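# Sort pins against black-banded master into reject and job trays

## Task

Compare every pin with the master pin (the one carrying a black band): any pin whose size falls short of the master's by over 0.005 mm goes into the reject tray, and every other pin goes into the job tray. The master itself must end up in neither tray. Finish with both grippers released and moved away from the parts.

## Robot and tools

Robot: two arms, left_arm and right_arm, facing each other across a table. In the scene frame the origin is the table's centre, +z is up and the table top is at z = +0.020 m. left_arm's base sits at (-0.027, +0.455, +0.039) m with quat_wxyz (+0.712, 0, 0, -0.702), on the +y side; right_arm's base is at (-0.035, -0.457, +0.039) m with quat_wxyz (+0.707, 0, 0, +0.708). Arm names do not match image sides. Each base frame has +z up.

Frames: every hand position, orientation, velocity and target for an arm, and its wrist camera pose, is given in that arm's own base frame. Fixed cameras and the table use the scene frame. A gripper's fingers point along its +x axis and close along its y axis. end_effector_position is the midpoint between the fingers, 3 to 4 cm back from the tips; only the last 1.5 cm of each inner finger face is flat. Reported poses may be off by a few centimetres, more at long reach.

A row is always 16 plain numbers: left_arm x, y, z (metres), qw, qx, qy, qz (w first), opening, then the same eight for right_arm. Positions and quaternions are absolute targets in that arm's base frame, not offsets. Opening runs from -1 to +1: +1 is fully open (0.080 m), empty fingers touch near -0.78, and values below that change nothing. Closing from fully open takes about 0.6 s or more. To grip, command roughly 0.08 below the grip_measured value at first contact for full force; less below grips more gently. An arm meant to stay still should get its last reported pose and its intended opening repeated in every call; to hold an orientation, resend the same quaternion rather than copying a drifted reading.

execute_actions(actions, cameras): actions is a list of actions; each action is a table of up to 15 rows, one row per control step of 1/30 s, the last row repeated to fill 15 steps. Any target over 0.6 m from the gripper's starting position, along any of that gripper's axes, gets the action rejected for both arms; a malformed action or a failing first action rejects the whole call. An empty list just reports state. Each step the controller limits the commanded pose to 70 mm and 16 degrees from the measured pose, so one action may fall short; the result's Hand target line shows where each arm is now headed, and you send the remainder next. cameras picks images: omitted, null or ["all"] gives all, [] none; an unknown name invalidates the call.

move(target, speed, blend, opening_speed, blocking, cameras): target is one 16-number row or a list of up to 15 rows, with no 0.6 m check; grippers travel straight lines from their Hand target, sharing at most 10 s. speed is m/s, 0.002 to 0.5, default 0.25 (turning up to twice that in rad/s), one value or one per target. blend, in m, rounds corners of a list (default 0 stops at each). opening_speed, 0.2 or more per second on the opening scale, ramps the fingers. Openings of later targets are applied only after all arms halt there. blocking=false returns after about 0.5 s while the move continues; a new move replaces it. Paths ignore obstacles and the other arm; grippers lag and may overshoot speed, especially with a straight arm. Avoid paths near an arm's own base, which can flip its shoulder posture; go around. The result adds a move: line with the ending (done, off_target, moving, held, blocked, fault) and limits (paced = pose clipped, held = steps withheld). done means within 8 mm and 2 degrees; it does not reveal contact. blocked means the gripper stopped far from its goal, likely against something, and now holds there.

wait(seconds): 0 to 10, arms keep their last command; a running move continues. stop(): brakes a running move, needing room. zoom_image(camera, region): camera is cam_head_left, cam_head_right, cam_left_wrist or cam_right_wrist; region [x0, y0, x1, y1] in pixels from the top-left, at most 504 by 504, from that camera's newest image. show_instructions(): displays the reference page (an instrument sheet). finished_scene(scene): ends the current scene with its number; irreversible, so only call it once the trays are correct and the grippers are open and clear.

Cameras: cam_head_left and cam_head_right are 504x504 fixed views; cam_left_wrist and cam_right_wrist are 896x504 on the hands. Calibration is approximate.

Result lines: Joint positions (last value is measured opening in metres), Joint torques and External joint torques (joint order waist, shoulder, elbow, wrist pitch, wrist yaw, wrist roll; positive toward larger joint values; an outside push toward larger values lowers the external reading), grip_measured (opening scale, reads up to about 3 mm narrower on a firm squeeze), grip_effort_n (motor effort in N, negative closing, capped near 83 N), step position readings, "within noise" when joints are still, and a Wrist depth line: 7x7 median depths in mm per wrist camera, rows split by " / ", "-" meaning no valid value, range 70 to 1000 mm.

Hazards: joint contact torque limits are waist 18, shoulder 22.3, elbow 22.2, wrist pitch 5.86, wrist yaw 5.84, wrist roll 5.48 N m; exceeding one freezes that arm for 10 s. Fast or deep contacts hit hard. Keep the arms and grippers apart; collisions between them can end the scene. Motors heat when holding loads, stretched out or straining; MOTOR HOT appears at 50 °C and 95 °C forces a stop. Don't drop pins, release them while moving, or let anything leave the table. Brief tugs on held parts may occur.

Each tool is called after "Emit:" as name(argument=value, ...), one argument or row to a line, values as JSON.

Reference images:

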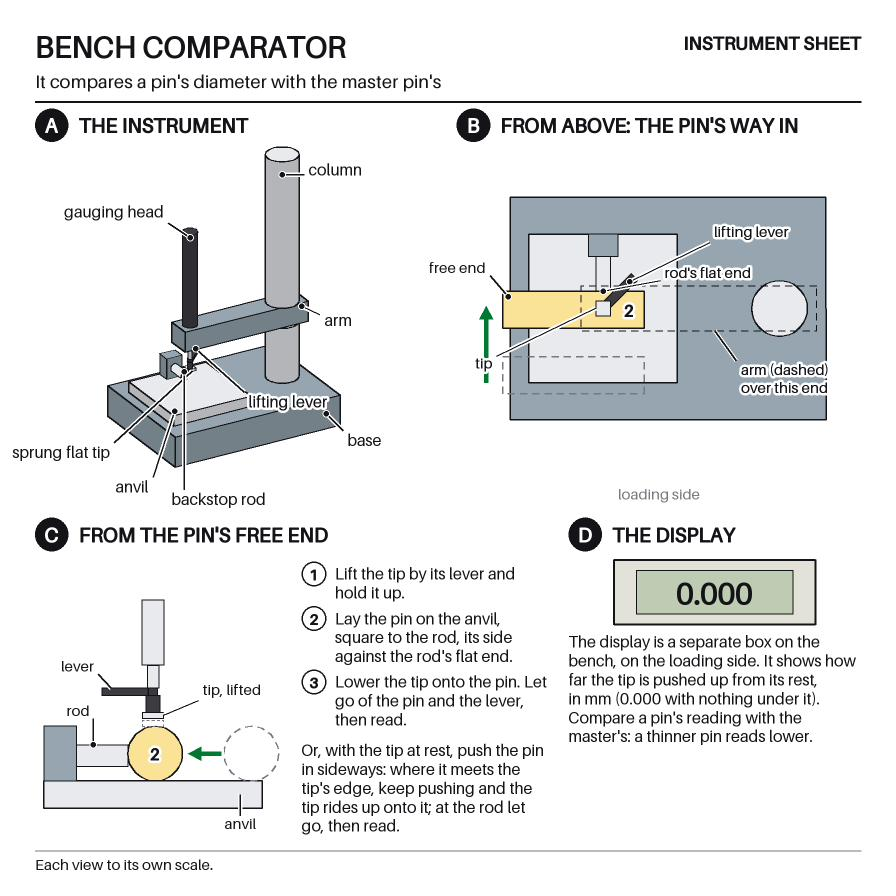

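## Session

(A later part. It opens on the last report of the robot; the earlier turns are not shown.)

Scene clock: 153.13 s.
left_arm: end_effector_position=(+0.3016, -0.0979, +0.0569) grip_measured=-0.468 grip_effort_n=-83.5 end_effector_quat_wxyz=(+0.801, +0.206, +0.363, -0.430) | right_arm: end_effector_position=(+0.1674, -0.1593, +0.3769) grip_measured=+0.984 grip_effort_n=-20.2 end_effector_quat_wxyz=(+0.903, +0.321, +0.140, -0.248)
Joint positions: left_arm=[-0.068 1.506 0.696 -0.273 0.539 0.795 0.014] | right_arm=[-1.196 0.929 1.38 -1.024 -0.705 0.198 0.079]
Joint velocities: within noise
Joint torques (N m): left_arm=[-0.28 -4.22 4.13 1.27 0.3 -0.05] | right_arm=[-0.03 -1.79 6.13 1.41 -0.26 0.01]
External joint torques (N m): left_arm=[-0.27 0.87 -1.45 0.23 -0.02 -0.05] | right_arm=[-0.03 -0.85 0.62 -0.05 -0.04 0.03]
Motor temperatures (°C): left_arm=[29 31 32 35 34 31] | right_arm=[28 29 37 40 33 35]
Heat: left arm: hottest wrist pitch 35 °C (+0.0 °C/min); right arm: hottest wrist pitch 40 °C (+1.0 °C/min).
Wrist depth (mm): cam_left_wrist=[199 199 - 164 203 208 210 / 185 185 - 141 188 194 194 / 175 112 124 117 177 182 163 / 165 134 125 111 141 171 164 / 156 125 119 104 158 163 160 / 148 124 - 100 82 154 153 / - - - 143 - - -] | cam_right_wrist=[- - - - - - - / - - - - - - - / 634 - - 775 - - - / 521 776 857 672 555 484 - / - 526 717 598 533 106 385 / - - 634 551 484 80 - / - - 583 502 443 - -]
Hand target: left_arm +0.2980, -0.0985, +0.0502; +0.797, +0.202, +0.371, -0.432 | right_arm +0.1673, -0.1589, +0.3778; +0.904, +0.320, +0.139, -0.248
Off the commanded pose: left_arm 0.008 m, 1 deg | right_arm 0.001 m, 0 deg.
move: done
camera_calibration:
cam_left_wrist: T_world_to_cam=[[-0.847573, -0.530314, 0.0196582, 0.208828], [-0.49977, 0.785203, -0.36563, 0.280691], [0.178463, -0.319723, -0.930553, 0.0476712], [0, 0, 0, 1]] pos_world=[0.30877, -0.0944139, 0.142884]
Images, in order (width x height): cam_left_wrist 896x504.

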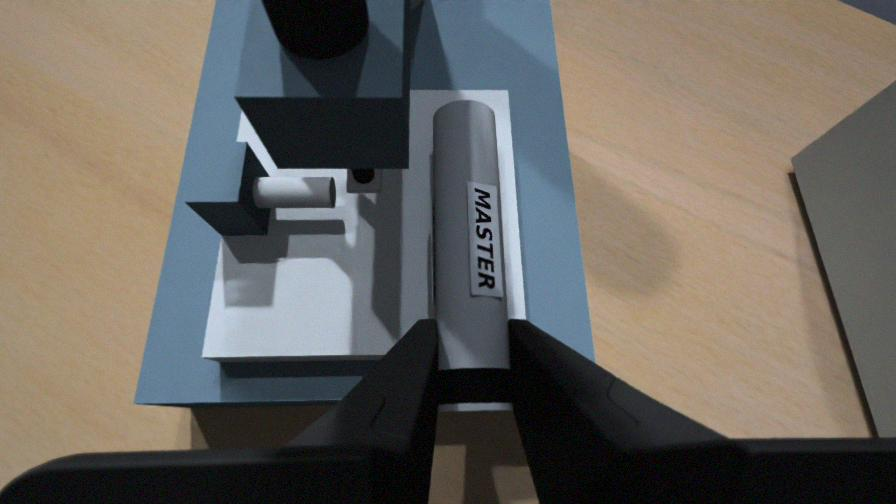

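Emit:
move(
  target=[
    [0.298, -0.0985, 0.0535, 0.7965, 0.2017, 0.3714, -0.4325, -0.53, 0.1673, -0.1589, 0.3778, 0.904, 0.320, 0.139, -0.248, 0.98],
    [0.3115, -0.0898, 0.0535, 0.7965, 0.2017, 0.3714, -0.4325, -0.53, 0.1673, -0.1589, 0.3778, 0.904, 0.320, 0.139, -0.248, 0.98],
  ],
  speed=0.03,
  cameras=["cam_left_wrist"],
)

Scene clock: 158.97 s.
left_arm: end_effector_position=(+0.3079, -0.0943, +0.0565) grip_measured=-0.468 grip_effort_n=-83.5 end_effector_quat_wxyz=(+0.796, +0.200, +0.366, -0.439) | right_arm: end_effector_position=(+0.1674, -0.1593, +0.3769) grip_measured=+0.984 grip_effort_n=-19.8 end_effector_quat_wxyz=(+0.903, +0.321, +0.140, -0.248)
Joint positions: left_arm=[-0.044 1.547 0.738 -0.306 0.567 0.828 0.014] | right_arm=[-1.196 0.929 1.38 -1.024 -0.705 0.198 0.079]
Joint velocities: within noise
Joint torques (N m): left_arm=[0.96 -4.09 6.36 0.95 -0.06 0.14] | right_arm=[-0.03 -1.8 6.14 1.41 -0.26 0.01]
External joint torques (N m): left_arm=[0.95 1.28 0.8 -0.05 -0.4 0.13] | right_arm=[-0.03 -0.87 0.63 -0.05 -0.04 0.03]
Motor temperatures (°C): left_arm=[29 31 32 35 34 31] | right_arm=[28 29 37 40 33 35]
Heat: left arm: hottest wrist pitch 35 °C (+0.0 °C/min); right arm: hottest wrist pitch 40 °C (+1.0 °C/min).
Wrist depth (mm): cam_left_wrist=[195 197 - 164 203 212 215 / 183 185 - 119 189 197 200 / 172 170 117 115 151 184 169 / 163 134 124 111 140 173 170 / 154 127 118 103 129 164 164 / 145 121 - 100 81 156 156 / - - - 143 - - -] | cam_right_wrist=[- - - - - - - / - - - - - - - / 640 - - 783 - - - / 514 768 859 687 566 482 - / - 510 712 600 533 106 385 / - - 633 553 485 80 - / - - 587 504 439 - -]
Hand target: left_arm +0.3113, -0.0898, +0.0535; +0.796, +0.202, +0.371, -0.432 | right_arm +0.1673, -0.1589, +0.3778; +0.904, +0.320, +0.139, -0.248
Off the commanded pose: left_arm 0.006 m, 1 deg | right_arm 0.001 m, 0 deg.
move: done
camera_calibration:
cam_left_wrist: T_world_to_cam=[[-0.854383, -0.51818, 0.0389863, 0.218265], [-0.494756, 0.788229, -0.365939, 0.279651], [0.158892, -0.33194, -0.929822, 0.0520943], [0, 0, 0, 1]] pos_world=[0.316564, -0.0900366, 0.142264]
Images, in order (width x height): cam_left_wrist 896x504.

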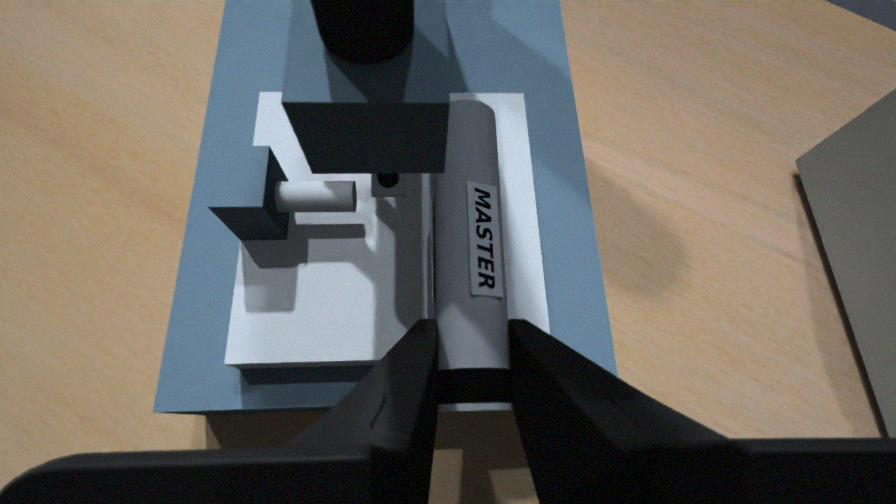

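Emit:
move(
  target=[0.3165, -0.0862, 0.0545, 0.7965, 0.2017, 0.3714, -0.4325, -0.53, 0.1673, -0.1589, 0.3778, 0.904, 0.320, 0.139, -0.248, 0.98],
  speed=0.03,
  cameras=["cam_left_wrist"],
)

Scene clock: 162.77 s.
left_arm: end_effector_position=(+0.3126, -0.0911, +0.0568) grip_measured=-0.468 grip_effort_n=-83.5 end_effector_quat_wxyz=(+0.795, +0.199, +0.366, -0.441) | right_arm: end_effector_position=(+0.1674, -0.1593, +0.3769) grip_measured=+0.984 grip_effort_n=-20.2 end_effector_quat_wxyz=(+0.903, +0.321, +0.140, -0.248)
Joint positions: left_arm=[-0.029 1.568 0.76 -0.32 0.576 0.844 0.014] | right_arm=[-1.196 0.929 1.38 -1.024 -0.705 0.198 0.079]
Joint velocities: within noise
Joint torques (N m): left_arm=[0.88 -4.61 6.46 0.86 -0.17 0.13] | right_arm=[-0.03 -1.79 6.14 1.41 -0.26 0.01]
External joint torques (N m): left_arm=[0.9 0.89 0.98 -0.09 -0.52 0.12] | right_arm=[-0.05 -0.78 0.6 -0.04 -0.03 0.03]
Motor temperatures (°C): left_arm=[29 31 32 35 34 31] | right_arm=[28 29 37 40 33 35]
Heat: left arm: hottest wrist pitch 35 °C (+0.0 °C/min); right arm: hottest wrist pitch 40 °C (+1.0 °C/min).
Wrist depth (mm): cam_left_wrist=[194 196 - - 172 213 217 / 182 183 - 76 159 198 202 / 171 171 116 113 149 185 175 / 162 159 123 111 137 174 173 / 153 129 118 103 123 164 165 / 145 143 - 100 76 156 157 / - - - 143 - - -] | cam_right_wrist=[- - - - - - - / - - - - - - - / 638 - - 784 - - - / 512 762 855 689 557 487 - / - 507 706 592 530 105 388 / - - 646 549 483 80 - / - - 586 502 441 - -]
Hand target: left_arm +0.3163, -0.0862, +0.0545; +0.796, +0.202, +0.371, -0.433 | right_arm +0.1673, -0.1589, +0.3778; +0.904, +0.320, +0.139, -0.248
Off the commanded pose: left_arm 0.007 m, 1 deg | right_arm 0.001 m, 0 deg.
move: done
camera_calibration:
cam_left_wrist: T_world_to_cam=[[-0.855046, -0.516787, 0.0427409, 0.224007], [-0.494569, 0.78795, -0.366791, 0.279549], [0.155875, -0.334762, -0.929321, 0.0533612], [0, 0, 0, 1]] pos_world=[0.321475, -0.086643, 0.142551]
Images, in order (width x height): cam_left_wrist 896x504.

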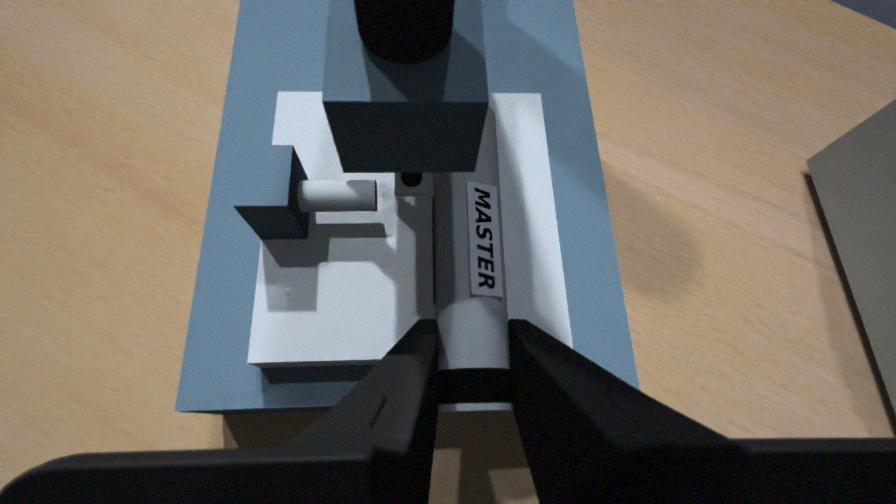

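Emit:
move(
  target=[0.3205, -0.0836, 0.0545, 0.7965, 0.2017, 0.3714, -0.4325, -0.53, 0.1673, -0.1589, 0.3778, 0.904, 0.320, 0.139, -0.248, 0.98],
  speed=0.03,
  cameras=["cam_left_wrist"],
)

Emit:
move(
  target=[0.3245, -0.081, 0.0545, 0.7965, 0.2017, 0.3714, -0.4325, -0.53, 0.1673, -0.1589, 0.3778, 0.904, 0.320, 0.139, -0.248, 0.98],
  speed=0.03,
  cameras=["cam_left_wrist"],
)

Scene clock: 168.63 s.
left_arm: end_effector_position=(+0.3163, -0.0886, +0.0569) grip_measured=-0.468 grip_effort_n=-83.5 end_effector_quat_wxyz=(+0.795, +0.199, +0.367, -0.441) | right_arm: end_effector_position=(+0.1674, -0.1593, +0.3769) grip_measured=+0.984 grip_effort_n=-20.2 end_effector_quat_wxyz=(+0.903, +0.321, +0.140, -0.248)
Joint positions: left_arm=[-0.019 1.583 0.777 -0.329 0.58 0.855 0.014] | right_arm=[-1.196 0.929 1.38 -1.024 -0.705 0.198 0.079]
Joint velocities: within noise
Joint torques (N m): left_arm=[0.9 -4.68 6.45 0.99 -0.15 0.12] | right_arm=[-0.03 -1.79 6.15 1.41 -0.26 0.01]
External joint torques (N m): left_arm=[0.87 0.9 0.98 0.05 -0.5 0.12] | right_arm=[-0.04 -0.81 0.63 -0.04 -0.04 0.03]
Motor temperatures (°C): left_arm=[29 31 32 35 34 31] | right_arm=[28 29 38 40 33 35]
Heat: left arm: hottest wrist pitch 35 °C (+0.0 °C/min); right arm: hottest wrist pitch 40 °C (+1.0 °C/min).
Wrist depth (mm): cam_left_wrist=[194 196 161 - 171 213 217 / 182 183 148 75 158 198 203 / 171 172 111 112 146 185 180 / 162 161 124 111 130 174 174 / 153 152 118 104 123 165 166 / 144 144 - 100 76 156 158 / - - - 143 - - -] | cam_right_wrist=[- - - - - - - / - - - - - - - / 634 - 999 779 - - - / 510 758 860 683 566 485 - / - 503 711 602 535 105 386 / - - 635 552 484 80 - / - - 577 503 445 - -]
Hand target: left_arm +0.3203, -0.0836, +0.0546; +0.796, +0.202, +0.371, -0.433 | right_arm +0.1673, -0.1589, +0.3778; +0.904, +0.320, +0.139, -0.248
Off the commanded pose: left_arm 0.007 m, 1 deg | right_arm 0.001 m, 0 deg.
move: done
camera_calibration:
cam_left_wrist: T_world_to_cam=[[-0.854899, -0.516974, 0.0434153, 0.228416], [-0.495101, 0.787993, -0.365982, 0.279532], [0.154992, -0.334373, -0.929609, 0.054069], [0, 0, 0, 1]] pos_world=[0.325289, -0.0841053, 0.14265]
Images, in order (width x height): cam_left_wrist 896x504.

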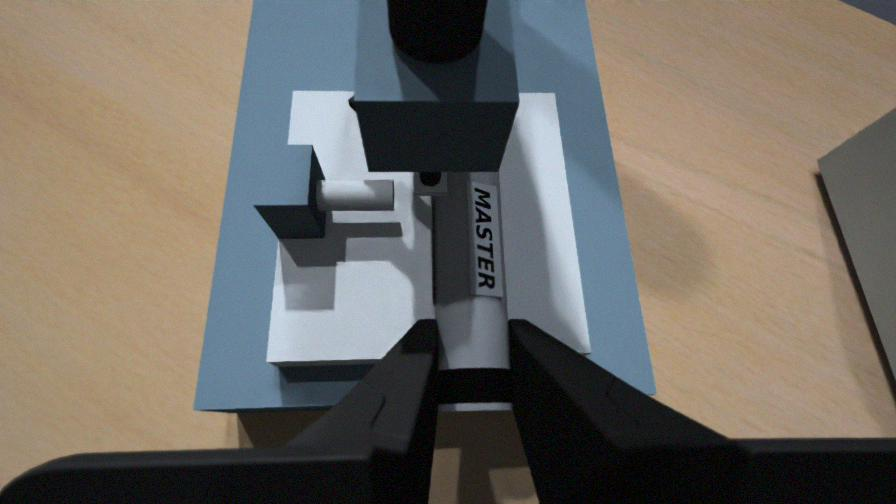

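Scene clock: 169.40 s.
left_arm: end_effector_position=(+0.3191, -0.0873, +0.0569) grip_measured=-0.468 grip_effort_n=-83.5 end_effector_quat_wxyz=(+0.794, +0.199, +0.367, -0.442) | right_arm: end_effector_position=(+0.1674, -0.1593, +0.3769) grip_measured=+0.984 grip_effort_n=-20.2 end_effector_quat_wxyz=(+0.903, +0.321, +0.140, -0.248)
Joint positions: left_arm=[-0.014 1.596 0.792 -0.337 0.584 0.866 0.014] | right_arm=[-1.196 0.929 1.38 -1.024 -0.705 0.198 0.079]
Joint velocities: within noise
Joint torques (N m): left_arm=[1.26 -4.54 6.65 1.11 -0.15 0.11] | right_arm=[-0.03 -1.79 6.13 1.41 -0.26 0.01]
External joint torques (N m): left_arm=[1.27 1.13 1.22 0.19 -0.51 0.11] | right_arm=[-0.04 -0.83 0.63 -0.04 -0.04 0.03]
Motor temperatures (°C): left_arm=[29 31 33 35 34 31] | right_arm=[28 29 38 40 33 35]
Heat: left arm: hottest wrist pitch 35 °C (+0.0 °C/min); right arm: hottest wrist pitch 40 °C (+1.0 °C/min).
Wrist depth (mm): cam_left_wrist=[193 196 161 - 170 213 218 / 182 183 148 75 159 198 203 / 171 172 111 111 146 185 183 / 161 162 124 111 130 174 175 / 153 153 118 104 123 165 166 / 145 144 - 100 76 157 158 / - - - 143 - - -] | cam_right_wrist=[- - - - - - - / - - - - - - - / 640 - 980 779 - - - / 505 770 867 687 558 484 - / - 506 709 606 532 106 389 / - - 635 555 481 80 - / - - 586 499 443 - -]
Hand target: left_arm +0.3242, -0.0810, +0.0546; +0.796, +0.202, +0.371, -0.433 | right_arm +0.1673, -0.1589, +0.3778; +0.904, +0.320, +0.139, -0.248
Off the commanded pose: left_arm 0.009 m, 1 deg | right_arm 0.001 m, 0 deg.
move: off_target (left_arm)
camera_calibration:
cam_left_wrist: T_world_to_cam=[[-0.857128, -0.513188, 0.0443674, 0.232451], [-0.492033, 0.79021, -0.365336, 0.279108], [0.152427, -0.33497, -0.929818, 0.0548191], [0, 0, 0, 1]] pos_world=[0.328215, -0.0829003, 0.142627]
Images, in order (width x height): cam_left_wrist 896x504.

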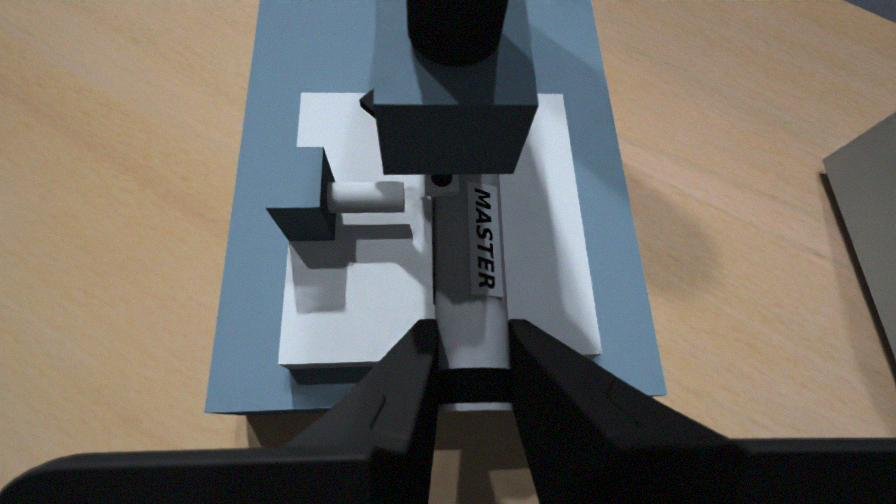

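Emit:
move(
  target=[0.3295, -0.0775, 0.0545, 0.7965, 0.2017, 0.3714, -0.4325, -0.53, 0.1673, -0.1589, 0.3778, 0.904, 0.320, 0.139, -0.248, 0.98],
  speed=0.03,
  cameras=["cam_left_wrist"],
)

Emit:
zoom_image(
  camera="cam_left_wrist",
  region=[260, 80, 620, 380],
)

Scene clock: 173.57 s.
left_arm: end_effector_position=(+0.3242, -0.0841, +0.0570) grip_measured=-0.468 grip_effort_n=-83.5 end_effector_quat_wxyz=(+0.794, +0.198, +0.366, -0.443) | right_arm: end_effector_position=(+0.1674, -0.1593, +0.3769) grip_measured=+0.984 grip_effort_n=-20.2 end_effector_quat_wxyz=(+0.903, +0.321, +0.140, -0.248)
Joint positions: left_arm=[0 1.617 0.814 -0.347 0.593 0.879 0.014] | right_arm=[-1.196 0.929 1.38 -1.024 -0.705 0.198 0.079]
Joint velocities: within noise
Joint torques (N m): left_arm=[1.19 -4.83 6.6 1.1 -0.27 0.11] | right_arm=[-0.03 -1.79 6.13 1.42 -0.26 0.01]
External joint torques (N m): left_arm=[1.17 1.05 1.05 0.15 -0.63 0.11] | right_arm=[-0.03 -0.85 0.67 -0.03 -0.04 0.03]
Motor temperatures (°C): left_arm=[29 31 33 35 34 31] | right_arm=[28 29 38 40 33 35]
Heat: left arm: hottest wrist pitch 35 °C (+1.0 °C/min); right arm: hottest wrist pitch 40 °C (+1.0 °C/min).
Wrist depth (mm): cam_left_wrist=[193 197 162 - 169 213 219 / 181 184 149 - 158 199 204 / 171 173 112 111 136 185 186 / 161 163 124 111 129 174 176 / 153 154 118 104 122 165 168 / 145 146 - 100 76 156 159 / - - - 143 - - -] | cam_right_wrist=[- - - - - - - / - - - - - - - / 630 - - 773 - - - / 502 763 856 689 563 482 - / - 502 717 599 532 106 388 / - - 626 558 488 80 - / - - 578 505 441 - -]
Hand target: left_arm +0.3293, -0.0775, +0.0546; +0.796, +0.202, +0.371, -0.433 | right_arm +0.1673, -0.1589, +0.3778; +0.904, +0.320, +0.139, -0.248
Off the commanded pose: left_arm 0.009 m, 1 deg | right_arm 0.001 m, 0 deg.
move: off_target (left_arm)
camera_calibration:
cam_left_wrist: T_world_to_cam=[[-0.85728, -0.512703, 0.0469743, 0.238385], [-0.492098, 0.789152, -0.36753, 0.279217], [0.151364, -0.338192, -0.928825, 0.0552394], [0, 0, 0, 1]] pos_world=[0.333403, -0.0794427, 0.14273]
Images, in order (width x height): cam_left_wrist 896x504.

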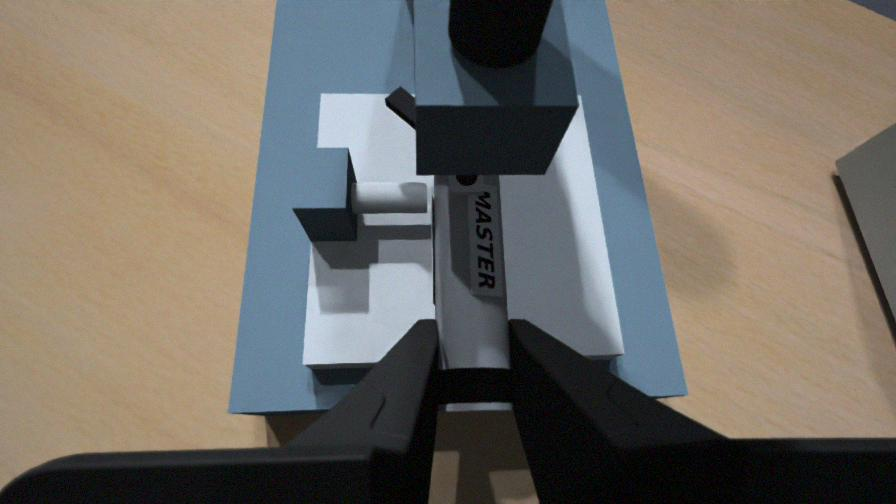

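Scaled by 1.400 from the camera's 896x504 image, which has a finer 1280x720 frame.

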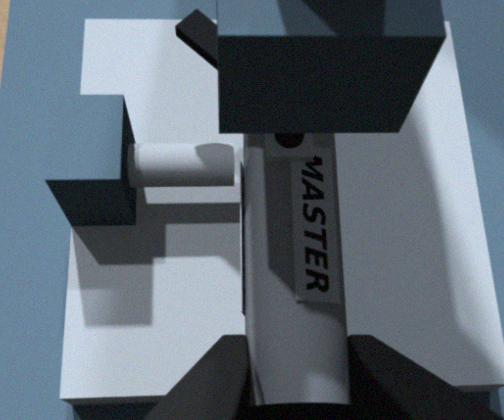

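Emit:
move(
  target=[0.3325, -0.0755, 0.0545, 0.7965, 0.2017, 0.3714, -0.4325, -0.53, 0.1673, -0.1589, 0.3778, 0.904, 0.320, 0.139, -0.248, 0.98],
  speed=0.03,
  cameras=["cam_left_wrist"],
)

Emit:
zoom_image(
  camera="cam_left_wrist",
  region=[260, 80, 620, 380],
)

Emit:
zoom_image(
  camera="cam_head_left",
  region=[130, 300, 210, 370],
)

Scene clock: 177.83 s.
left_arm: end_effector_position=(+0.3261, -0.0830, +0.0571) grip_measured=-0.468 grip_effort_n=-83.5 end_effector_quat_wxyz=(+0.793, +0.197, +0.366, -0.445) | right_arm: end_effector_position=(+0.1674, -0.1593, +0.3769) grip_measured=+0.984 grip_effort_n=-19.8 end_effector_quat_wxyz=(+0.903, +0.321, +0.140, -0.248)
Joint positions: left_arm=[0.005 1.626 0.825 -0.355 0.598 0.887 0.014] | right_arm=[-1.196 0.929 1.38 -1.024 -0.705 0.198 0.079]
Joint velocities: within noise
Joint torques (N m): left_arm=[1.36 -4.71 6.83 1.24 -0.33 0.11] | right_arm=[-0.04 -1.79 6.13 1.41 -0.26 0.01]
External joint torques (N m): left_arm=[1.36 1.26 1.3 0.31 -0.7 0.1] | right_arm=[-0.03 -0.87 0.63 -0.05 -0.05 0.03]
Motor temperatures (°C): left_arm=[29 31 33 35 34 31] | right_arm=[28 29 38 40 33 35]
Heat: left arm: hottest wrist pitch 35 °C (+1.0 °C/min); right arm: hottest wrist pitch 40 °C (+1.0 °C/min).
Wrist depth (mm): cam_left_wrist=[192 196 163 - 170 214 220 / 181 184 151 - 159 199 203 / 170 173 113 111 136 186 186 / 161 163 124 111 128 175 177 / 152 154 119 104 122 165 168 / 144 145 - 100 76 156 159 / - - - 143 - - -] | cam_right_wrist=[- - - - - - - / - - - - - - - / 623 - - 782 - - - / 505 766 860 693 560 487 - / - 497 722 604 530 105 388 / - - 632 554 483 80 - / - - 580 506 443 - -]
Hand target: left_arm +0.3322, -0.0755, +0.0547; +0.796, +0.202, +0.371, -0.433 | right_arm +0.1673, -0.1589, +0.3778; +0.904, +0.320, +0.139, -0.248
Off the commanded pose: left_arm 0.010 m, 2 deg | right_arm 0.001 m, 0 deg.
move: off_target (left_arm)
camera_calibration:
cam_left_wrist: T_world_to_cam=[[-0.858582, -0.510269, 0.0496242, 0.241025], [-0.490671, 0.789817, -0.36801, 0.27889], [0.14859, -0.340316, -0.928497, 0.056116], [0, 0, 0, 1]] pos_world=[0.335445, -0.0781877, 0.142777]
Images, in order (width x height): cam_left_wrist 896x504.

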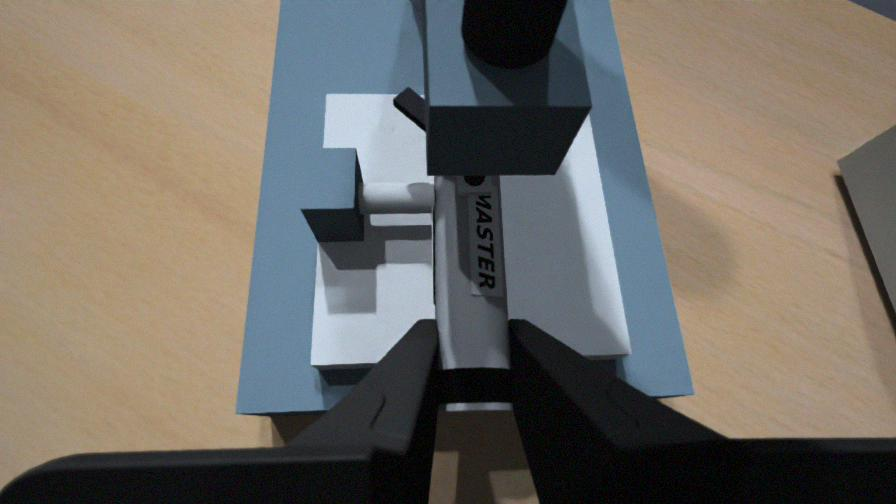

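Scaled by 1.400 from the camera's 896x504 image, which has a finer 1280x720 frame.

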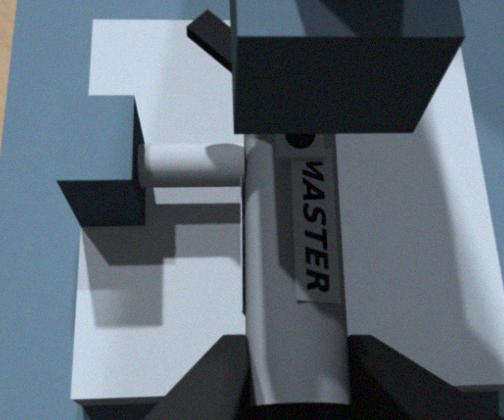

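This scene's latest camera images include none from cam_head_left. They are from: cam_left_wrist. cam_head_left's image comes with the result of a call that names it in "cameras".

Emit:
move(
  target=[
    [0.3295, -0.0780, 0.0555, 0.7965, 0.2017, 0.3714, -0.4325, -0.53, 0.1673, -0.1589, 0.3778, 0.904, 0.320, 0.139, -0.248, 0.98],
    [0.3295, -0.0780, 0.0555, 0.7965, 0.2017, 0.3714, -0.4325, -0.1, 0.1673, -0.1589, 0.3778, 0.904, 0.320, 0.139, -0.248, 0.98],
  ],
  speed=0.03,
  opening_speed=0.5,
  cameras=["cam_left_wrist"],
)

Scene clock: 188.80 s.
left_arm: end_effector_position=(+0.3282, -0.0796, +0.0562) grip_measured=-0.104 grip_effort_n=14.2 end_effector_quat_wxyz=(+0.795, +0.202, +0.370, -0.436) | right_arm: end_effector_position=(+0.1674, -0.1593, +0.3769) grip_measured=+0.984 grip_effort_n=-19.8 end_effector_quat_wxyz=(+0.903, +0.321, +0.140, -0.248)
Joint positions: left_arm=[0.008 1.626 0.825 -0.348 0.579 0.882 0.03] | right_arm=[-1.196 0.929 1.38 -1.024 -0.705 0.198 0.079]
Joint velocities: within noise
Joint torques (N m): left_arm=[0.28 -6.34 5.62 0.98 0.19 -0.05] | right_arm=[-0.03 -1.79 6.14 1.41 -0.26 0.01]
External joint torques (N m): left_arm=[0.26 -0.35 0.04 0.02 -0.16 -0.05] | right_arm=[-0.02 -0.83 0.64 -0.04 -0.04 0.03]
Motor temperatures (°C): left_arm=[29 31 34 36 34 31] | right_arm=[28 29 38 40 33 35]
Heat: left arm: hottest wrist pitch 36 °C (+2.0 °C/min); right arm: hottest wrist pitch 40 °C (+1.0 °C/min).
Wrist depth (mm): cam_left_wrist=[190 193 160 - - 207 210 / 180 182 148 - - 192 197 / 169 171 113 115 131 180 182 / 160 162 123 111 125 170 174 / 152 154 123 104 119 161 164 / 144 146 - 123 87 154 155 / - - - 142 88 - -] | cam_right_wrist=[- - - - - - - / - - - - - - - / 632 - - 776 - - - / 502 771 858 690 566 484 - / - 497 715 608 526 106 388 / - - 637 545 483 80 - / - - 577 504 442 - -]
Hand target: left_arm +0.3295, -0.0780, +0.0556; +0.797, +0.202, +0.371, -0.432 | right_arm +0.1673, -0.1589, +0.3778; +0.904, +0.320, +0.139, -0.248
Off the commanded pose: left_arm 0.002 m, 0 deg | right_arm 0.001 m, 0 deg.
move: done
camera_calibration:
cam_left_wrist: T_world_to_cam=[[-0.85123, -0.523413, 0.0380379, 0.241789], [-0.500709, 0.788323, -0.357543, 0.279481], [0.157157, -0.323397, -0.933122, 0.0549057], [0, 0, 0, 1]] pos_world=[0.337129, -0.0760096, 0.141963]
Images, in order (width x height): cam_left_wrist 896x504.

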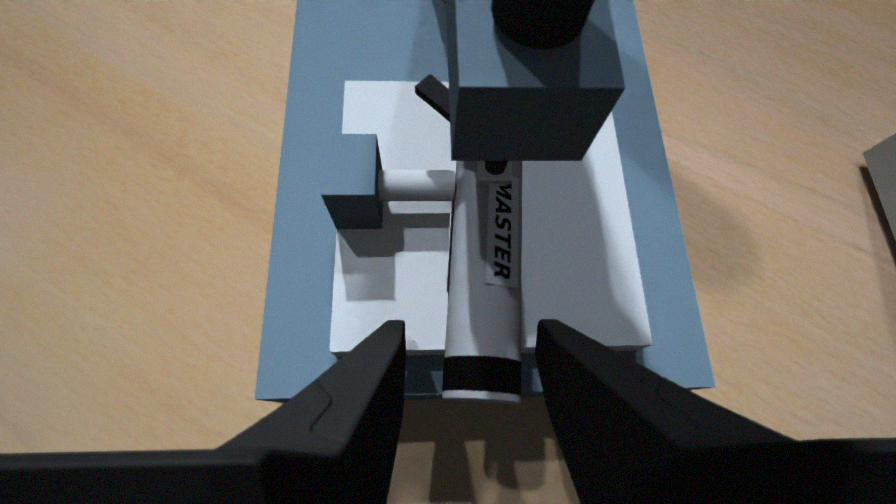

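Emit:
move(
  target=[
    [0.3015, -0.035, 0.117, 0.7965, 0.2017, 0.3714, -0.4325, 0.2, 0.1673, -0.1589, 0.3778, 0.904, 0.320, 0.139, -0.248, 0.98],
    [0.229, -0.05, 0.19, 0.7965, 0.2017, 0.3714, -0.4325, 0.3, 0.1673, -0.1589, 0.3778, 0.904, 0.320, 0.139, -0.248, 0.98],
  ],
  speed=0.15,
  blend=0.01,
  cameras=["cam_left_wrist","cam_head_left"],
)

Emit:
zoom_image(
  camera="cam_left_wrist",
  region=[500, 50, 896, 350],
)

Emit:
zoom_image(
  camera="cam_head_left",
  region=[130, 300, 210, 370],
)

Scene clock: 195.37 s.
left_arm: end_effector_position=(+0.2280, -0.0494, +0.1850) grip_measured=+0.297 grip_effort_n=14.2 end_effector_quat_wxyz=(+0.794, +0.199, +0.378, -0.433) | right_arm: end_effector_position=(+0.1674, -0.1593, +0.3769) grip_measured=+0.984 grip_effort_n=-19.8 end_effector_quat_wxyz=(+0.903, +0.321, +0.140, -0.248)
Joint positions: left_arm=[0.175 1.134 0.986 -1.121 0.628 1.065 0.048] | right_arm=[-1.196 0.929 1.38 -1.024 -0.705 0.198 0.079]
Joint velocities: within noise
Joint torques (N m): left_arm=[-0.06 -3.96 7.26 0.54 0.57 0.02] | right_arm=[-0.04 -1.8 6.14 1.41 -0.26 0.01]
External joint torques (N m): left_arm=[-0.06 -1.1 1.14 -0.23 0.17 0.02] | right_arm=[-0.03 -0.86 0.64 -0.04 -0.04 0.03]
Motor temperatures (°C): left_arm=[29 32 35 36 34 31] | right_arm=[28 29 38 40 33 35]
Heat: left arm: hottest wrist pitch 36 °C (+2.0 °C/min); right arm: hottest wrist pitch 40 °C (+1.0 °C/min).
Wrist depth (mm): cam_left_wrist=[345 350 233 366 372 - - / 327 330 284 337 342 234 238 / 306 311 265 318 321 250 256 / 293 294 268 301 304 271 282 / 278 282 288 290 294 298 302 / 263 - 95 276 99 80 285 / - - 250 261 264 - -] | cam_right_wrist=[- - - - - - - / - - - - - - - / 476 - - 774 - - - / 511 789 863 684 559 486 - / 532 490 714 600 530 106 387 / - - 660 550 486 80 - / - - 584 499 446 - -]
Hand target: left_arm +0.2289, -0.0500, +0.1900; +0.796, +0.202, +0.371, -0.432 | right_arm +0.1673, -0.1589, +0.3778; +0.904, +0.320, +0.139, -0.248
Off the commanded pose: left_arm 0.005 m, 1 deg | right_arm 0.001 m, 0 deg.
move: done
camera_calibration:
cam_left_wrist: T_world_to_cam=[[-0.845747, -0.531339, 0.0489003, 0.163753], [-0.513594, 0.785787, -0.344616, 0.251977], [0.144683, -0.316573, -0.937469, 0.204655], [0, 0, 0, 1]] pos_world=[0.238297, -0.0462042, 0.270686]
Images, in order (width x height): cam_head_left 504x504, cam_left_wrist 896x504.

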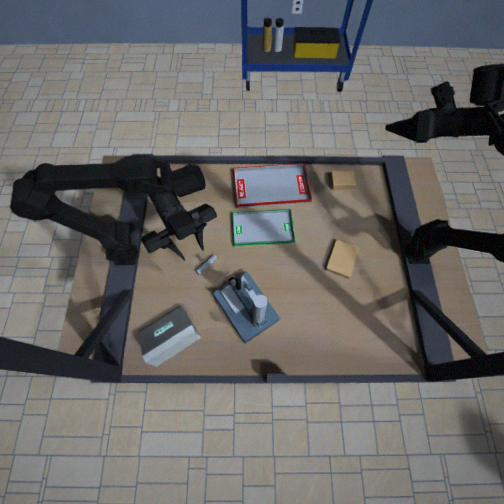

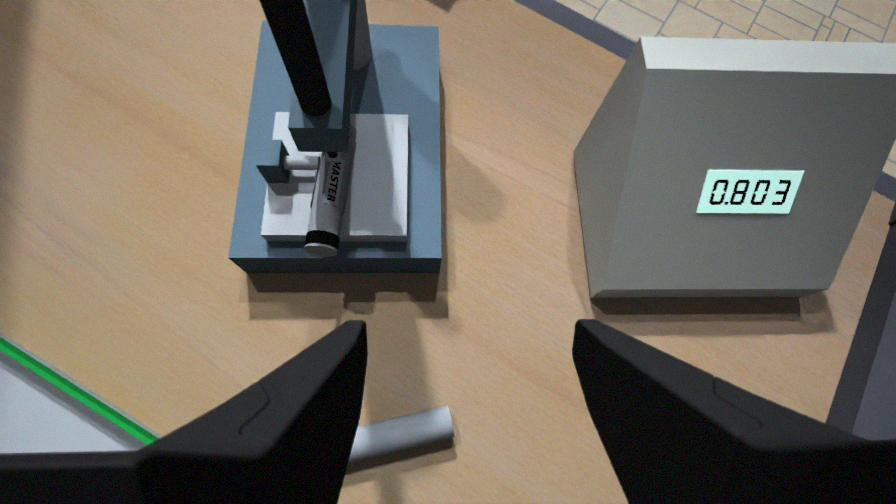

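Scaled by 1.273 from the camera's 896x504 image, which has a finer 1280x720 frame.

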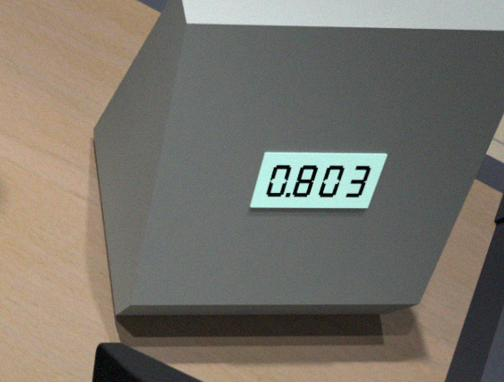

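Scaled by 6.300 from the camera's 504x504 image, which has a finer 720x720 frame.

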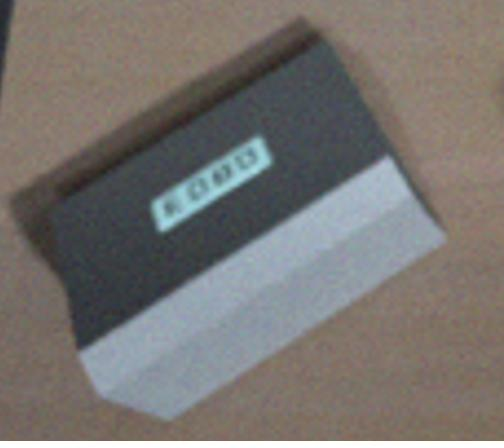

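Emit:
move(
  target=[
    [0.2985, -0.037, 0.117, 0.7965, 0.2017, 0.3714, -0.4325, 0.0, 0.1673, -0.1589, 0.3778, 0.904, 0.320, 0.139, -0.248, 0.98],
    [0.3265, -0.080, 0.0555, 0.7965, 0.2017, 0.3714, -0.4325, 0.0, 0.1673, -0.1589, 0.3778, 0.904, 0.320, 0.139, -0.248, 0.98],
  ],
  speed=[0.15, 0.08],
  blend=0.01,
  cameras=["cam_left_wrist"],
)

Scene clock: 203.90 s.
left_arm: end_effector_position=(+0.3296, -0.0794, +0.0613) grip_measured=+0.003 grip_effort_n=-18.4 end_effector_quat_wxyz=(+0.800, +0.204, +0.364, -0.431) | right_arm: end_effector_position=(+0.1674, -0.1593, +0.3769) grip_measured=+0.984 grip_effort_n=-20.2 end_effector_quat_wxyz=(+0.903, +0.321, +0.140, -0.248)
Joint positions: left_arm=[0.008 1.61 0.825 -0.343 0.576 0.875 0.035] | right_arm=[-1.196 0.929 1.38 -1.024 -0.705 0.198 0.079]
Joint velocities: within noise
Joint torques (N m): left_arm=[-0.31 -5.65 4.25 0.99 0.18 -0.04] | right_arm=[-0.04 -1.79 6.13 1.41 -0.26 0.01]
External joint torques (N m): left_arm=[-0.31 0.22 -1.36 0.02 -0.17 -0.05] | right_arm=[-0.05 -0.86 0.61 -0.06 -0.03 0.03]
Motor temperatures (°C): left_arm=[29 31 35 36 34 31] | right_arm=[28 29 38 40 33 35]
Heat: left arm: hottest wrist pitch 36 °C (+1.0 °C/min); right arm: hottest wrist pitch 40 °C (+0.0 °C/min).
Wrist depth (mm): cam_left_wrist=[202 203 172 - 170 214 216 / 189 191 159 - - 199 202 / 179 179 145 121 136 186 188 / 168 169 138 126 130 175 178 / 159 160 130 108 123 165 168 / 151 154 - 151 85 156 159 / - - - 148 94 - -] | cam_right_wrist=[- - - - - - - / - - - - - - - / 638 - 992 781 - - - / 501 770 861 676 563 482 - / - 492 713 600 530 106 388 / - - 635 550 483 80 - / - - 580 502 441 - -]
Hand target: left_arm +0.3264, -0.0799, +0.0555; +0.796, +0.202, +0.371, -0.432 | right_arm +0.1673, -0.1589, +0.3778; +0.904, +0.320, +0.139, -0.248
Off the commanded pose: left_arm 0.007 m, 1 deg | right_arm 0.001 m, 0 deg.
move: done
camera_calibration:
cam_left_wrist: T_world_to_cam=[[-0.848221, -0.529115, 0.0236278, 0.242419], [-0.4999, 0.785052, -0.365777, 0.281809], [0.174989, -0.322071, -0.930403, 0.0536051], [0, 0, 0, 1]] pos_world=[0.337121, -0.0757029, 0.147226]
Images, in order (width x height): cam_left_wrist 896x504.

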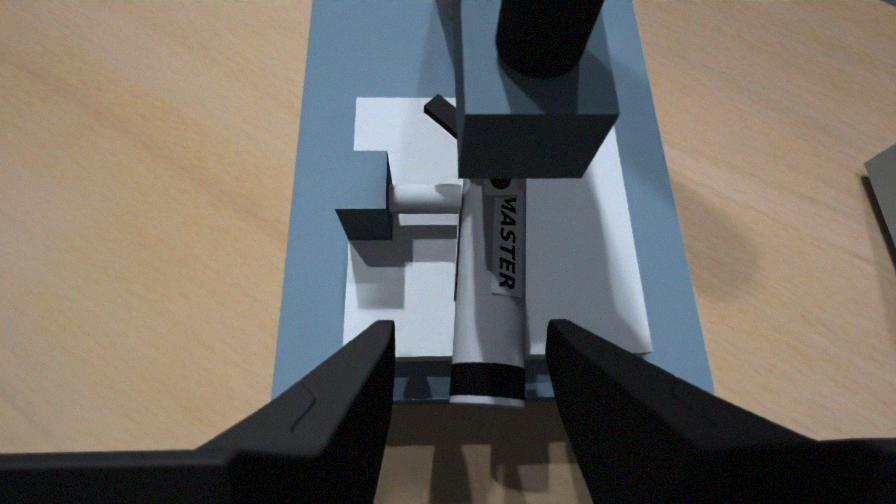

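Emit:
move(
  target=[0.321, -0.0840, 0.0515, 0.7965, 0.2017, 0.3714, -0.4325, 0.0, 0.1673, -0.1589, 0.3778, 0.904, 0.320, 0.139, -0.248, 0.98],
  speed=0.08,
  cameras=["cam_left_wrist"],
)

Scene clock: 208.03 s.
left_arm: end_effector_position=(+0.3242, -0.0834, +0.0542) grip_measured=+0.003 grip_effort_n=-18.8 end_effector_quat_wxyz=(+0.798, +0.202, +0.368, -0.433) | right_arm: end_effector_position=(+0.1674, -0.1593, +0.3769) grip_measured=+0.984 grip_effort_n=-20.2 end_effector_quat_wxyz=(+0.903, +0.321, +0.140, -0.248)
Joint positions: left_arm=[-0.007 1.61 0.794 -0.314 0.57 0.859 0.035] | right_arm=[-1.196 0.929 1.38 -1.024 -0.705 0.198 0.079]
Joint velocities: within noise
Joint torques (N m): left_arm=[-0.37 -6.97 4.06 1.01 0.16 -0.05] | right_arm=[-0.04 -1.79 6.13 1.41 -0.26 0.01]
External joint torques (N m): left_arm=[-0.37 -1.18 -1.42 0.05 -0.19 -0.05] | right_arm=[-0.04 -0.77 0.58 -0.05 -0.04 0.03]
Motor temperatures (°C): left_arm=[29 32 35 36 34 31] | right_arm=[28 29 38 40 33 35]
Heat: left arm: hottest wrist pitch 36 °C (+1.0 °C/min); right arm: hottest wrist pitch 40 °C (+0.0 °C/min).
Wrist depth (mm): cam_left_wrist=[190 192 158 - 163 205 208 / 179 181 145 - 150 191 194 / 169 170 111 113 131 179 180 / 159 160 122 111 123 167 171 / 151 152 116 105 116 159 162 / 143 145 80 145 85 152 154 / - - - 141 139 - -] | cam_right_wrist=[- - - - - - - / - - - - - - - / 626 - 987 774 - - - / 507 777 866 681 559 483 - / - 504 710 600 528 105 388 / - - 632 550 487 80 - / - - 572 496 442 - -]
Hand target: left_arm +0.3211, -0.0840, +0.0516; +0.797, +0.202, +0.371, -0.432 | right_arm +0.1673, -0.1589, +0.3778; +0.904, +0.320, +0.139, -0.248
Off the commanded pose: left_arm 0.004 m, 0 deg | right_arm 0.001 m, 0 deg.
move: done
camera_calibration:
cam_left_wrist: T_world_to_cam=[[-0.847955, -0.529053, 0.0327816, 0.235275], [-0.50358, 0.784735, -0.361384, 0.280623], [0.165467, -0.322946, -0.93184, 0.0497063], [0, 0, 0, 1]] pos_world=[0.332594, -0.0796894, 0.140019]
Images, in order (width x height): cam_left_wrist 896x504.

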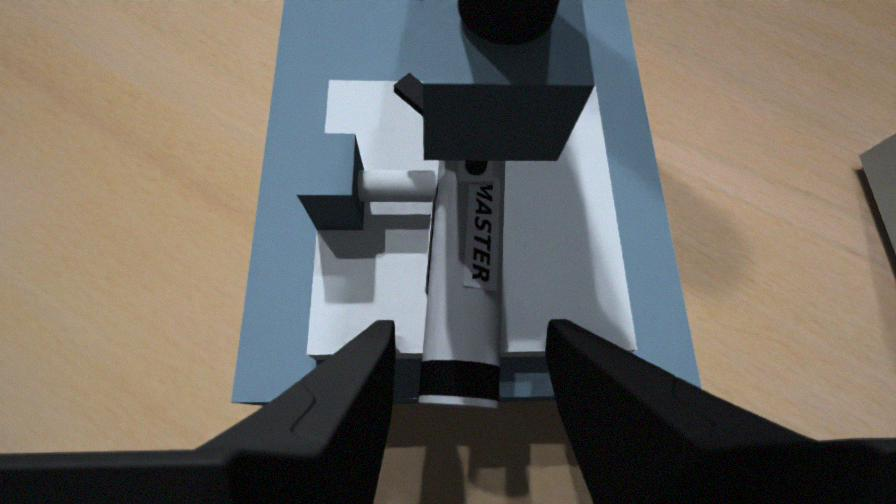

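Emit:
move(
  target=[
    [0.321, -0.0840, 0.0515, 0.7965, 0.2017, 0.3714, -0.4325, -0.53, 0.1673, -0.1589, 0.3778, 0.904, 0.320, 0.139, -0.248, 0.98],
    [0.2935, -0.102, 0.055, 0.7965, 0.2017, 0.3714, -0.4325, -0.53, 0.1673, -0.1589, 0.3778, 0.904, 0.320, 0.139, -0.248, 0.98],
    [0.2935, -0.102, 0.11, 0.7965, 0.2017, 0.3714, -0.4325, -0.53, 0.1673, -0.1589, 0.3778, 0.904, 0.320, 0.139, -0.248, 0.98],
    [0.25, -0.04, 0.12, 0.7965, 0.2017, 0.3714, -0.4325, -0.53, 0.1673, -0.1589, 0.3778, 0.904, 0.320, 0.139, -0.248, 0.98],
  ],
  speed=[0.1,0.05,0.1,0.15],
  opening_speed=0.8,
  cameras=["cam_left_wrist"],
)

Scene clock: 227.07 s.
left_arm: end_effector_position=(+0.2509, -0.0393, +0.1178) grip_measured=-0.471 grip_effort_n=-83.5 end_effector_quat_wxyz=(+0.794, +0.203, +0.377, -0.431) | right_arm: end_effector_position=(+0.1674, -0.1593, +0.3769) grip_measured=+0.984 grip_effort_n=-20.2 end_effector_quat_wxyz=(+0.903, +0.321, +0.140, -0.248)
Joint positions: left_arm=[0.202 1.254 0.794 -0.821 0.631 1.099 0.014] | right_arm=[-1.196 0.929 1.38 -1.024 -0.705 0.198 0.079]
Joint velocities: within noise
Joint torques (N m): left_arm=[0.29 -5.37 5.43 0.61 0.8 0.1] | right_arm=[-0.03 -1.79 6.13 1.41 -0.26 0.01]
External joint torques (N m): left_arm=[0.28 -1.76 -0.51 -0.12 0.39 0.1] | right_arm=[-0.03 -0.85 0.65 -0.03 -0.04 0.03]
Motor temperatures (°C): left_arm=[29 33 33 36 34 31] | right_arm=[28 29 38 40 33 35]
Heat: left arm: hottest wrist pitch 36 °C (+1.0 °C/min); right arm: hottest wrist pitch 40 °C (+0.0 °C/min).
Wrist depth (mm): cam_left_wrist=[264 268 163 239 282 219 174 / 249 250 206 214 266 219 185 / 235 237 203 113 250 220 200 / 223 225 226 105 236 235 214 / 212 215 219 101 225 227 231 / 203 206 - 97 76 217 219 / - - - 189 - - -] | cam_right_wrist=[- - - - - - - / - - - - - - - / 546 - 992 777 - - - / - 754 873 684 563 486 - / - 542 718 598 530 105 385 / - - 659 547 482 80 - / - - 587 499 441 - -]
Hand target: left_arm +0.2500, -0.0401, +0.1199; +0.796, +0.202, +0.371, -0.433 | right_arm +0.1673, -0.1589, +0.3778; +0.904, +0.320, +0.139, -0.248
Off the commanded pose: left_arm 0.002 m, 1 deg | right_arm 0.001 m, 0 deg.
move: done
camera_calibration:
cam_left_wrist: T_world_to_cam=[[-0.846465, -0.530927, 0.0401724, 0.193015], [-0.510775, 0.788396, -0.342843, 0.231869], [0.150353, -0.310724, -0.938533, 0.14046], [0, 0, 0, 1]] pos_world=[0.260695, -0.0366832, 0.203568]
Images, in order (width x height): cam_left_wrist 896x504.

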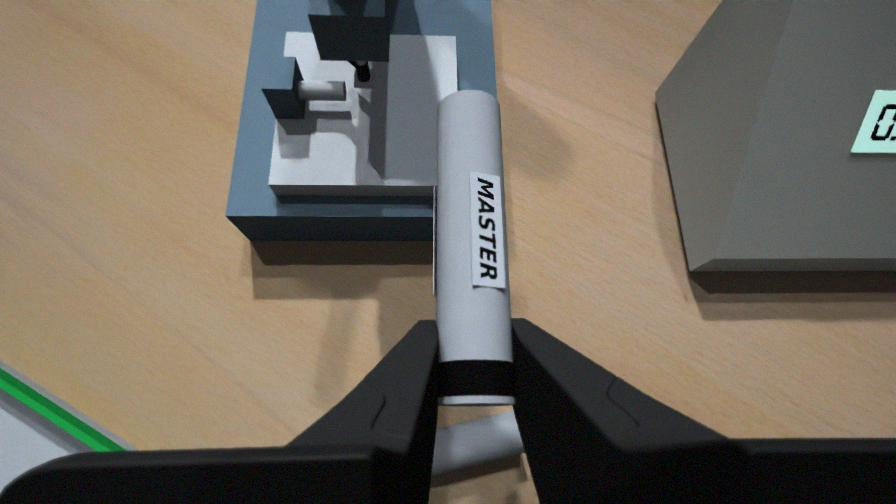

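Emit:
move(
  target=[
    [0.148, 0.0535, 0.09, 0.6628, 0.2882, 0.3091, -0.6181, -0.53, 0.1673, -0.1589, 0.3778, 0.904, 0.320, 0.139, -0.248, 0.98],
    [0.144, 0.0535, 0.016, 0.6628, 0.2882, 0.3091, -0.6181, -0.53, 0.1673, -0.1589, 0.3778, 0.904, 0.320, 0.139, -0.248, 0.98],
  ],
  speed=[0.15,0.06],
  cameras=["cam_left_wrist"],
)

Scene clock: 233.43 s.
left_arm: end_effector_position=(+0.1465, +0.0554, +0.0174) grip_measured=-0.471 grip_effort_n=-83.5 end_effector_quat_wxyz=(+0.662, +0.295, +0.309, -0.616) | right_arm: end_effector_position=(+0.1674, -0.1593, +0.3769) grip_measured=+0.984 grip_effort_n=-19.8 end_effector_quat_wxyz=(+0.903, +0.321, +0.140, -0.248)
Joint positions: left_arm=[0.826 1.7 0.706 -1.087 0.485 2.46 0.014] | right_arm=[-1.196 0.929 1.38 -1.024 -0.705 0.198 0.079]
Joint velocities: within noise
Joint torques (N m): left_arm=[0.3 -4.18 2.56 -0.65 0.27 0.1] | right_arm=[-0.03 -1.79 6.14 1.41 -0.26 0.01]
External joint torques (N m): left_arm=[0.3 0.2 -0.81 -0.07 -0.03 0.1] | right_arm=[-0.03 -0.87 0.66 -0.04 -0.04 0.03]
Motor temperatures (°C): left_arm=[29 33 33 35 34 31] | right_arm=[28 29 38 41 33 35]
Heat: left arm: hottest wrist pitch 35 °C (+0.0 °C/min); right arm: hottest wrist pitch 41 °C (+1.0 °C/min).
Wrist depth (mm): cam_left_wrist=[147 144 149 151 153 155 152 / 124 137 140 142 144 145 145 / 130 130 132 114 135 137 137 / 123 124 125 107 128 129 130 / 116 118 119 101 122 123 124 / 111 112 114 112 81 117 118 / - - - 108 - - -] | cam_right_wrist=[- - - - - - - / 585 - - - - - - / 634 616 869 791 - - - / - 757 712 682 561 482 - / - 808 690 600 529 105 389 / - - 654 550 480 80 - / - - 582 505 442 - -]
Hand target: left_arm +0.1440, +0.0535, +0.0161; +0.663, +0.288, +0.309, -0.618 | right_arm +0.1673, -0.1589, +0.3778; +0.904, +0.320, +0.139, -0.248
Off the commanded pose: left_arm 0.004 m, 1 deg | right_arm 0.001 m, 0 deg.
move: done
camera_calibration:
cam_left_wrist: T_world_to_cam=[[-0.998314, -0.0511608, 0.0274299, 0.154919], [-0.0574895, 0.93685, -0.344975, -0.0051764], [-0.0080485, -0.34597, -0.938211, 0.116519], [0, 0, 0, 1]] pos_world=[0.155298, 0.0530872, 0.103284]
Images, in order (width x height): cam_left_wrist 896x504.

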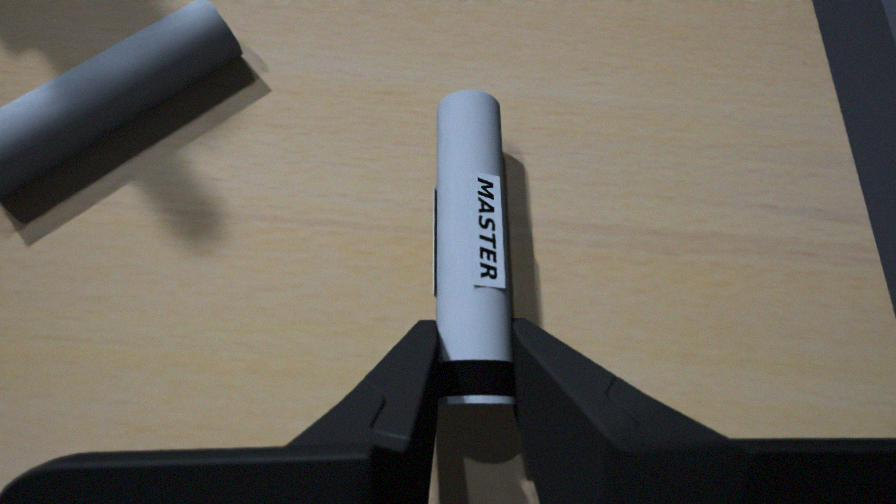

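Emit:
move(
  target=[0.144, 0.0535, 0.0125, 0.6628, 0.2882, 0.3091, -0.6181, -0.53, 0.1673, -0.1589, 0.3778, 0.904, 0.320, 0.139, -0.248, 0.98],
  speed=0.03,
  cameras=[],
)

Scene clock: 236.47 s.
left_arm: end_effector_position=(+0.1465, +0.0554, +0.0139) grip_measured=-0.471 grip_effort_n=-83.5 end_effector_quat_wxyz=(+0.662, +0.295, +0.309, -0.616) | right_arm: end_effector_position=(+0.1674, -0.1593, +0.3769) grip_measured=+0.984 grip_effort_n=-20.2 end_effector_quat_wxyz=(+0.903, +0.321, +0.140, -0.248)
Joint positions: left_arm=[0.826 1.711 0.701 -1.07 0.485 2.46 0.014] | right_arm=[-1.196 0.929 1.38 -1.024 -0.705 0.198 0.079]
Joint velocities: within noise
Joint torques (N m): left_arm=[0.3 -4.23 2.47 -0.62 0.27 0.1] | right_arm=[-0.03 -1.79 6.14 1.41 -0.26 0.01]
External joint torques (N m): left_arm=[0.3 0.17 -0.88 -0.06 -0.03 0.1] | right_arm=[-0.02 -0.92 0.69 -0.05 -0.04 0.03]
Motor temperatures (°C): left_arm=[29 33 33 35 34 31] | right_arm=[28 29 38 41 33 35]
Heat: left arm: hottest wrist pitch 35 °C (+0.0 °C/min); right arm: hottest wrist pitch 41 °C (+1.0 °C/min).
Wrist depth (mm): cam_left_wrist=[143 132 145 147 149 151 150 / 122 134 136 137 140 141 141 / 126 127 128 115 131 133 133 / 119 120 121 107 125 126 127 / 113 114 115 101 118 119 120 / 108 109 111 109 76 113 114 / - - - 105 - - -] | cam_right_wrist=[- - - - - - - / 575 - - - - - - / 636 609 879 775 - - - / - 742 737 687 553 484 - / - 822 704 599 534 106 389 / - - 657 549 486 80 - / - - 584 500 440 - -]
Hand target: left_arm +0.1440, +0.0535, +0.0125; +0.663, +0.288, +0.309, -0.618 | right_arm +0.1673, -0.1589, +0.3778; +0.904, +0.320, +0.139, -0.248
Off the commanded pose: left_arm 0.003 m, 1 deg | right_arm 0.001 m, 0 deg.
move: done
No camera images: "cameras" was empty.


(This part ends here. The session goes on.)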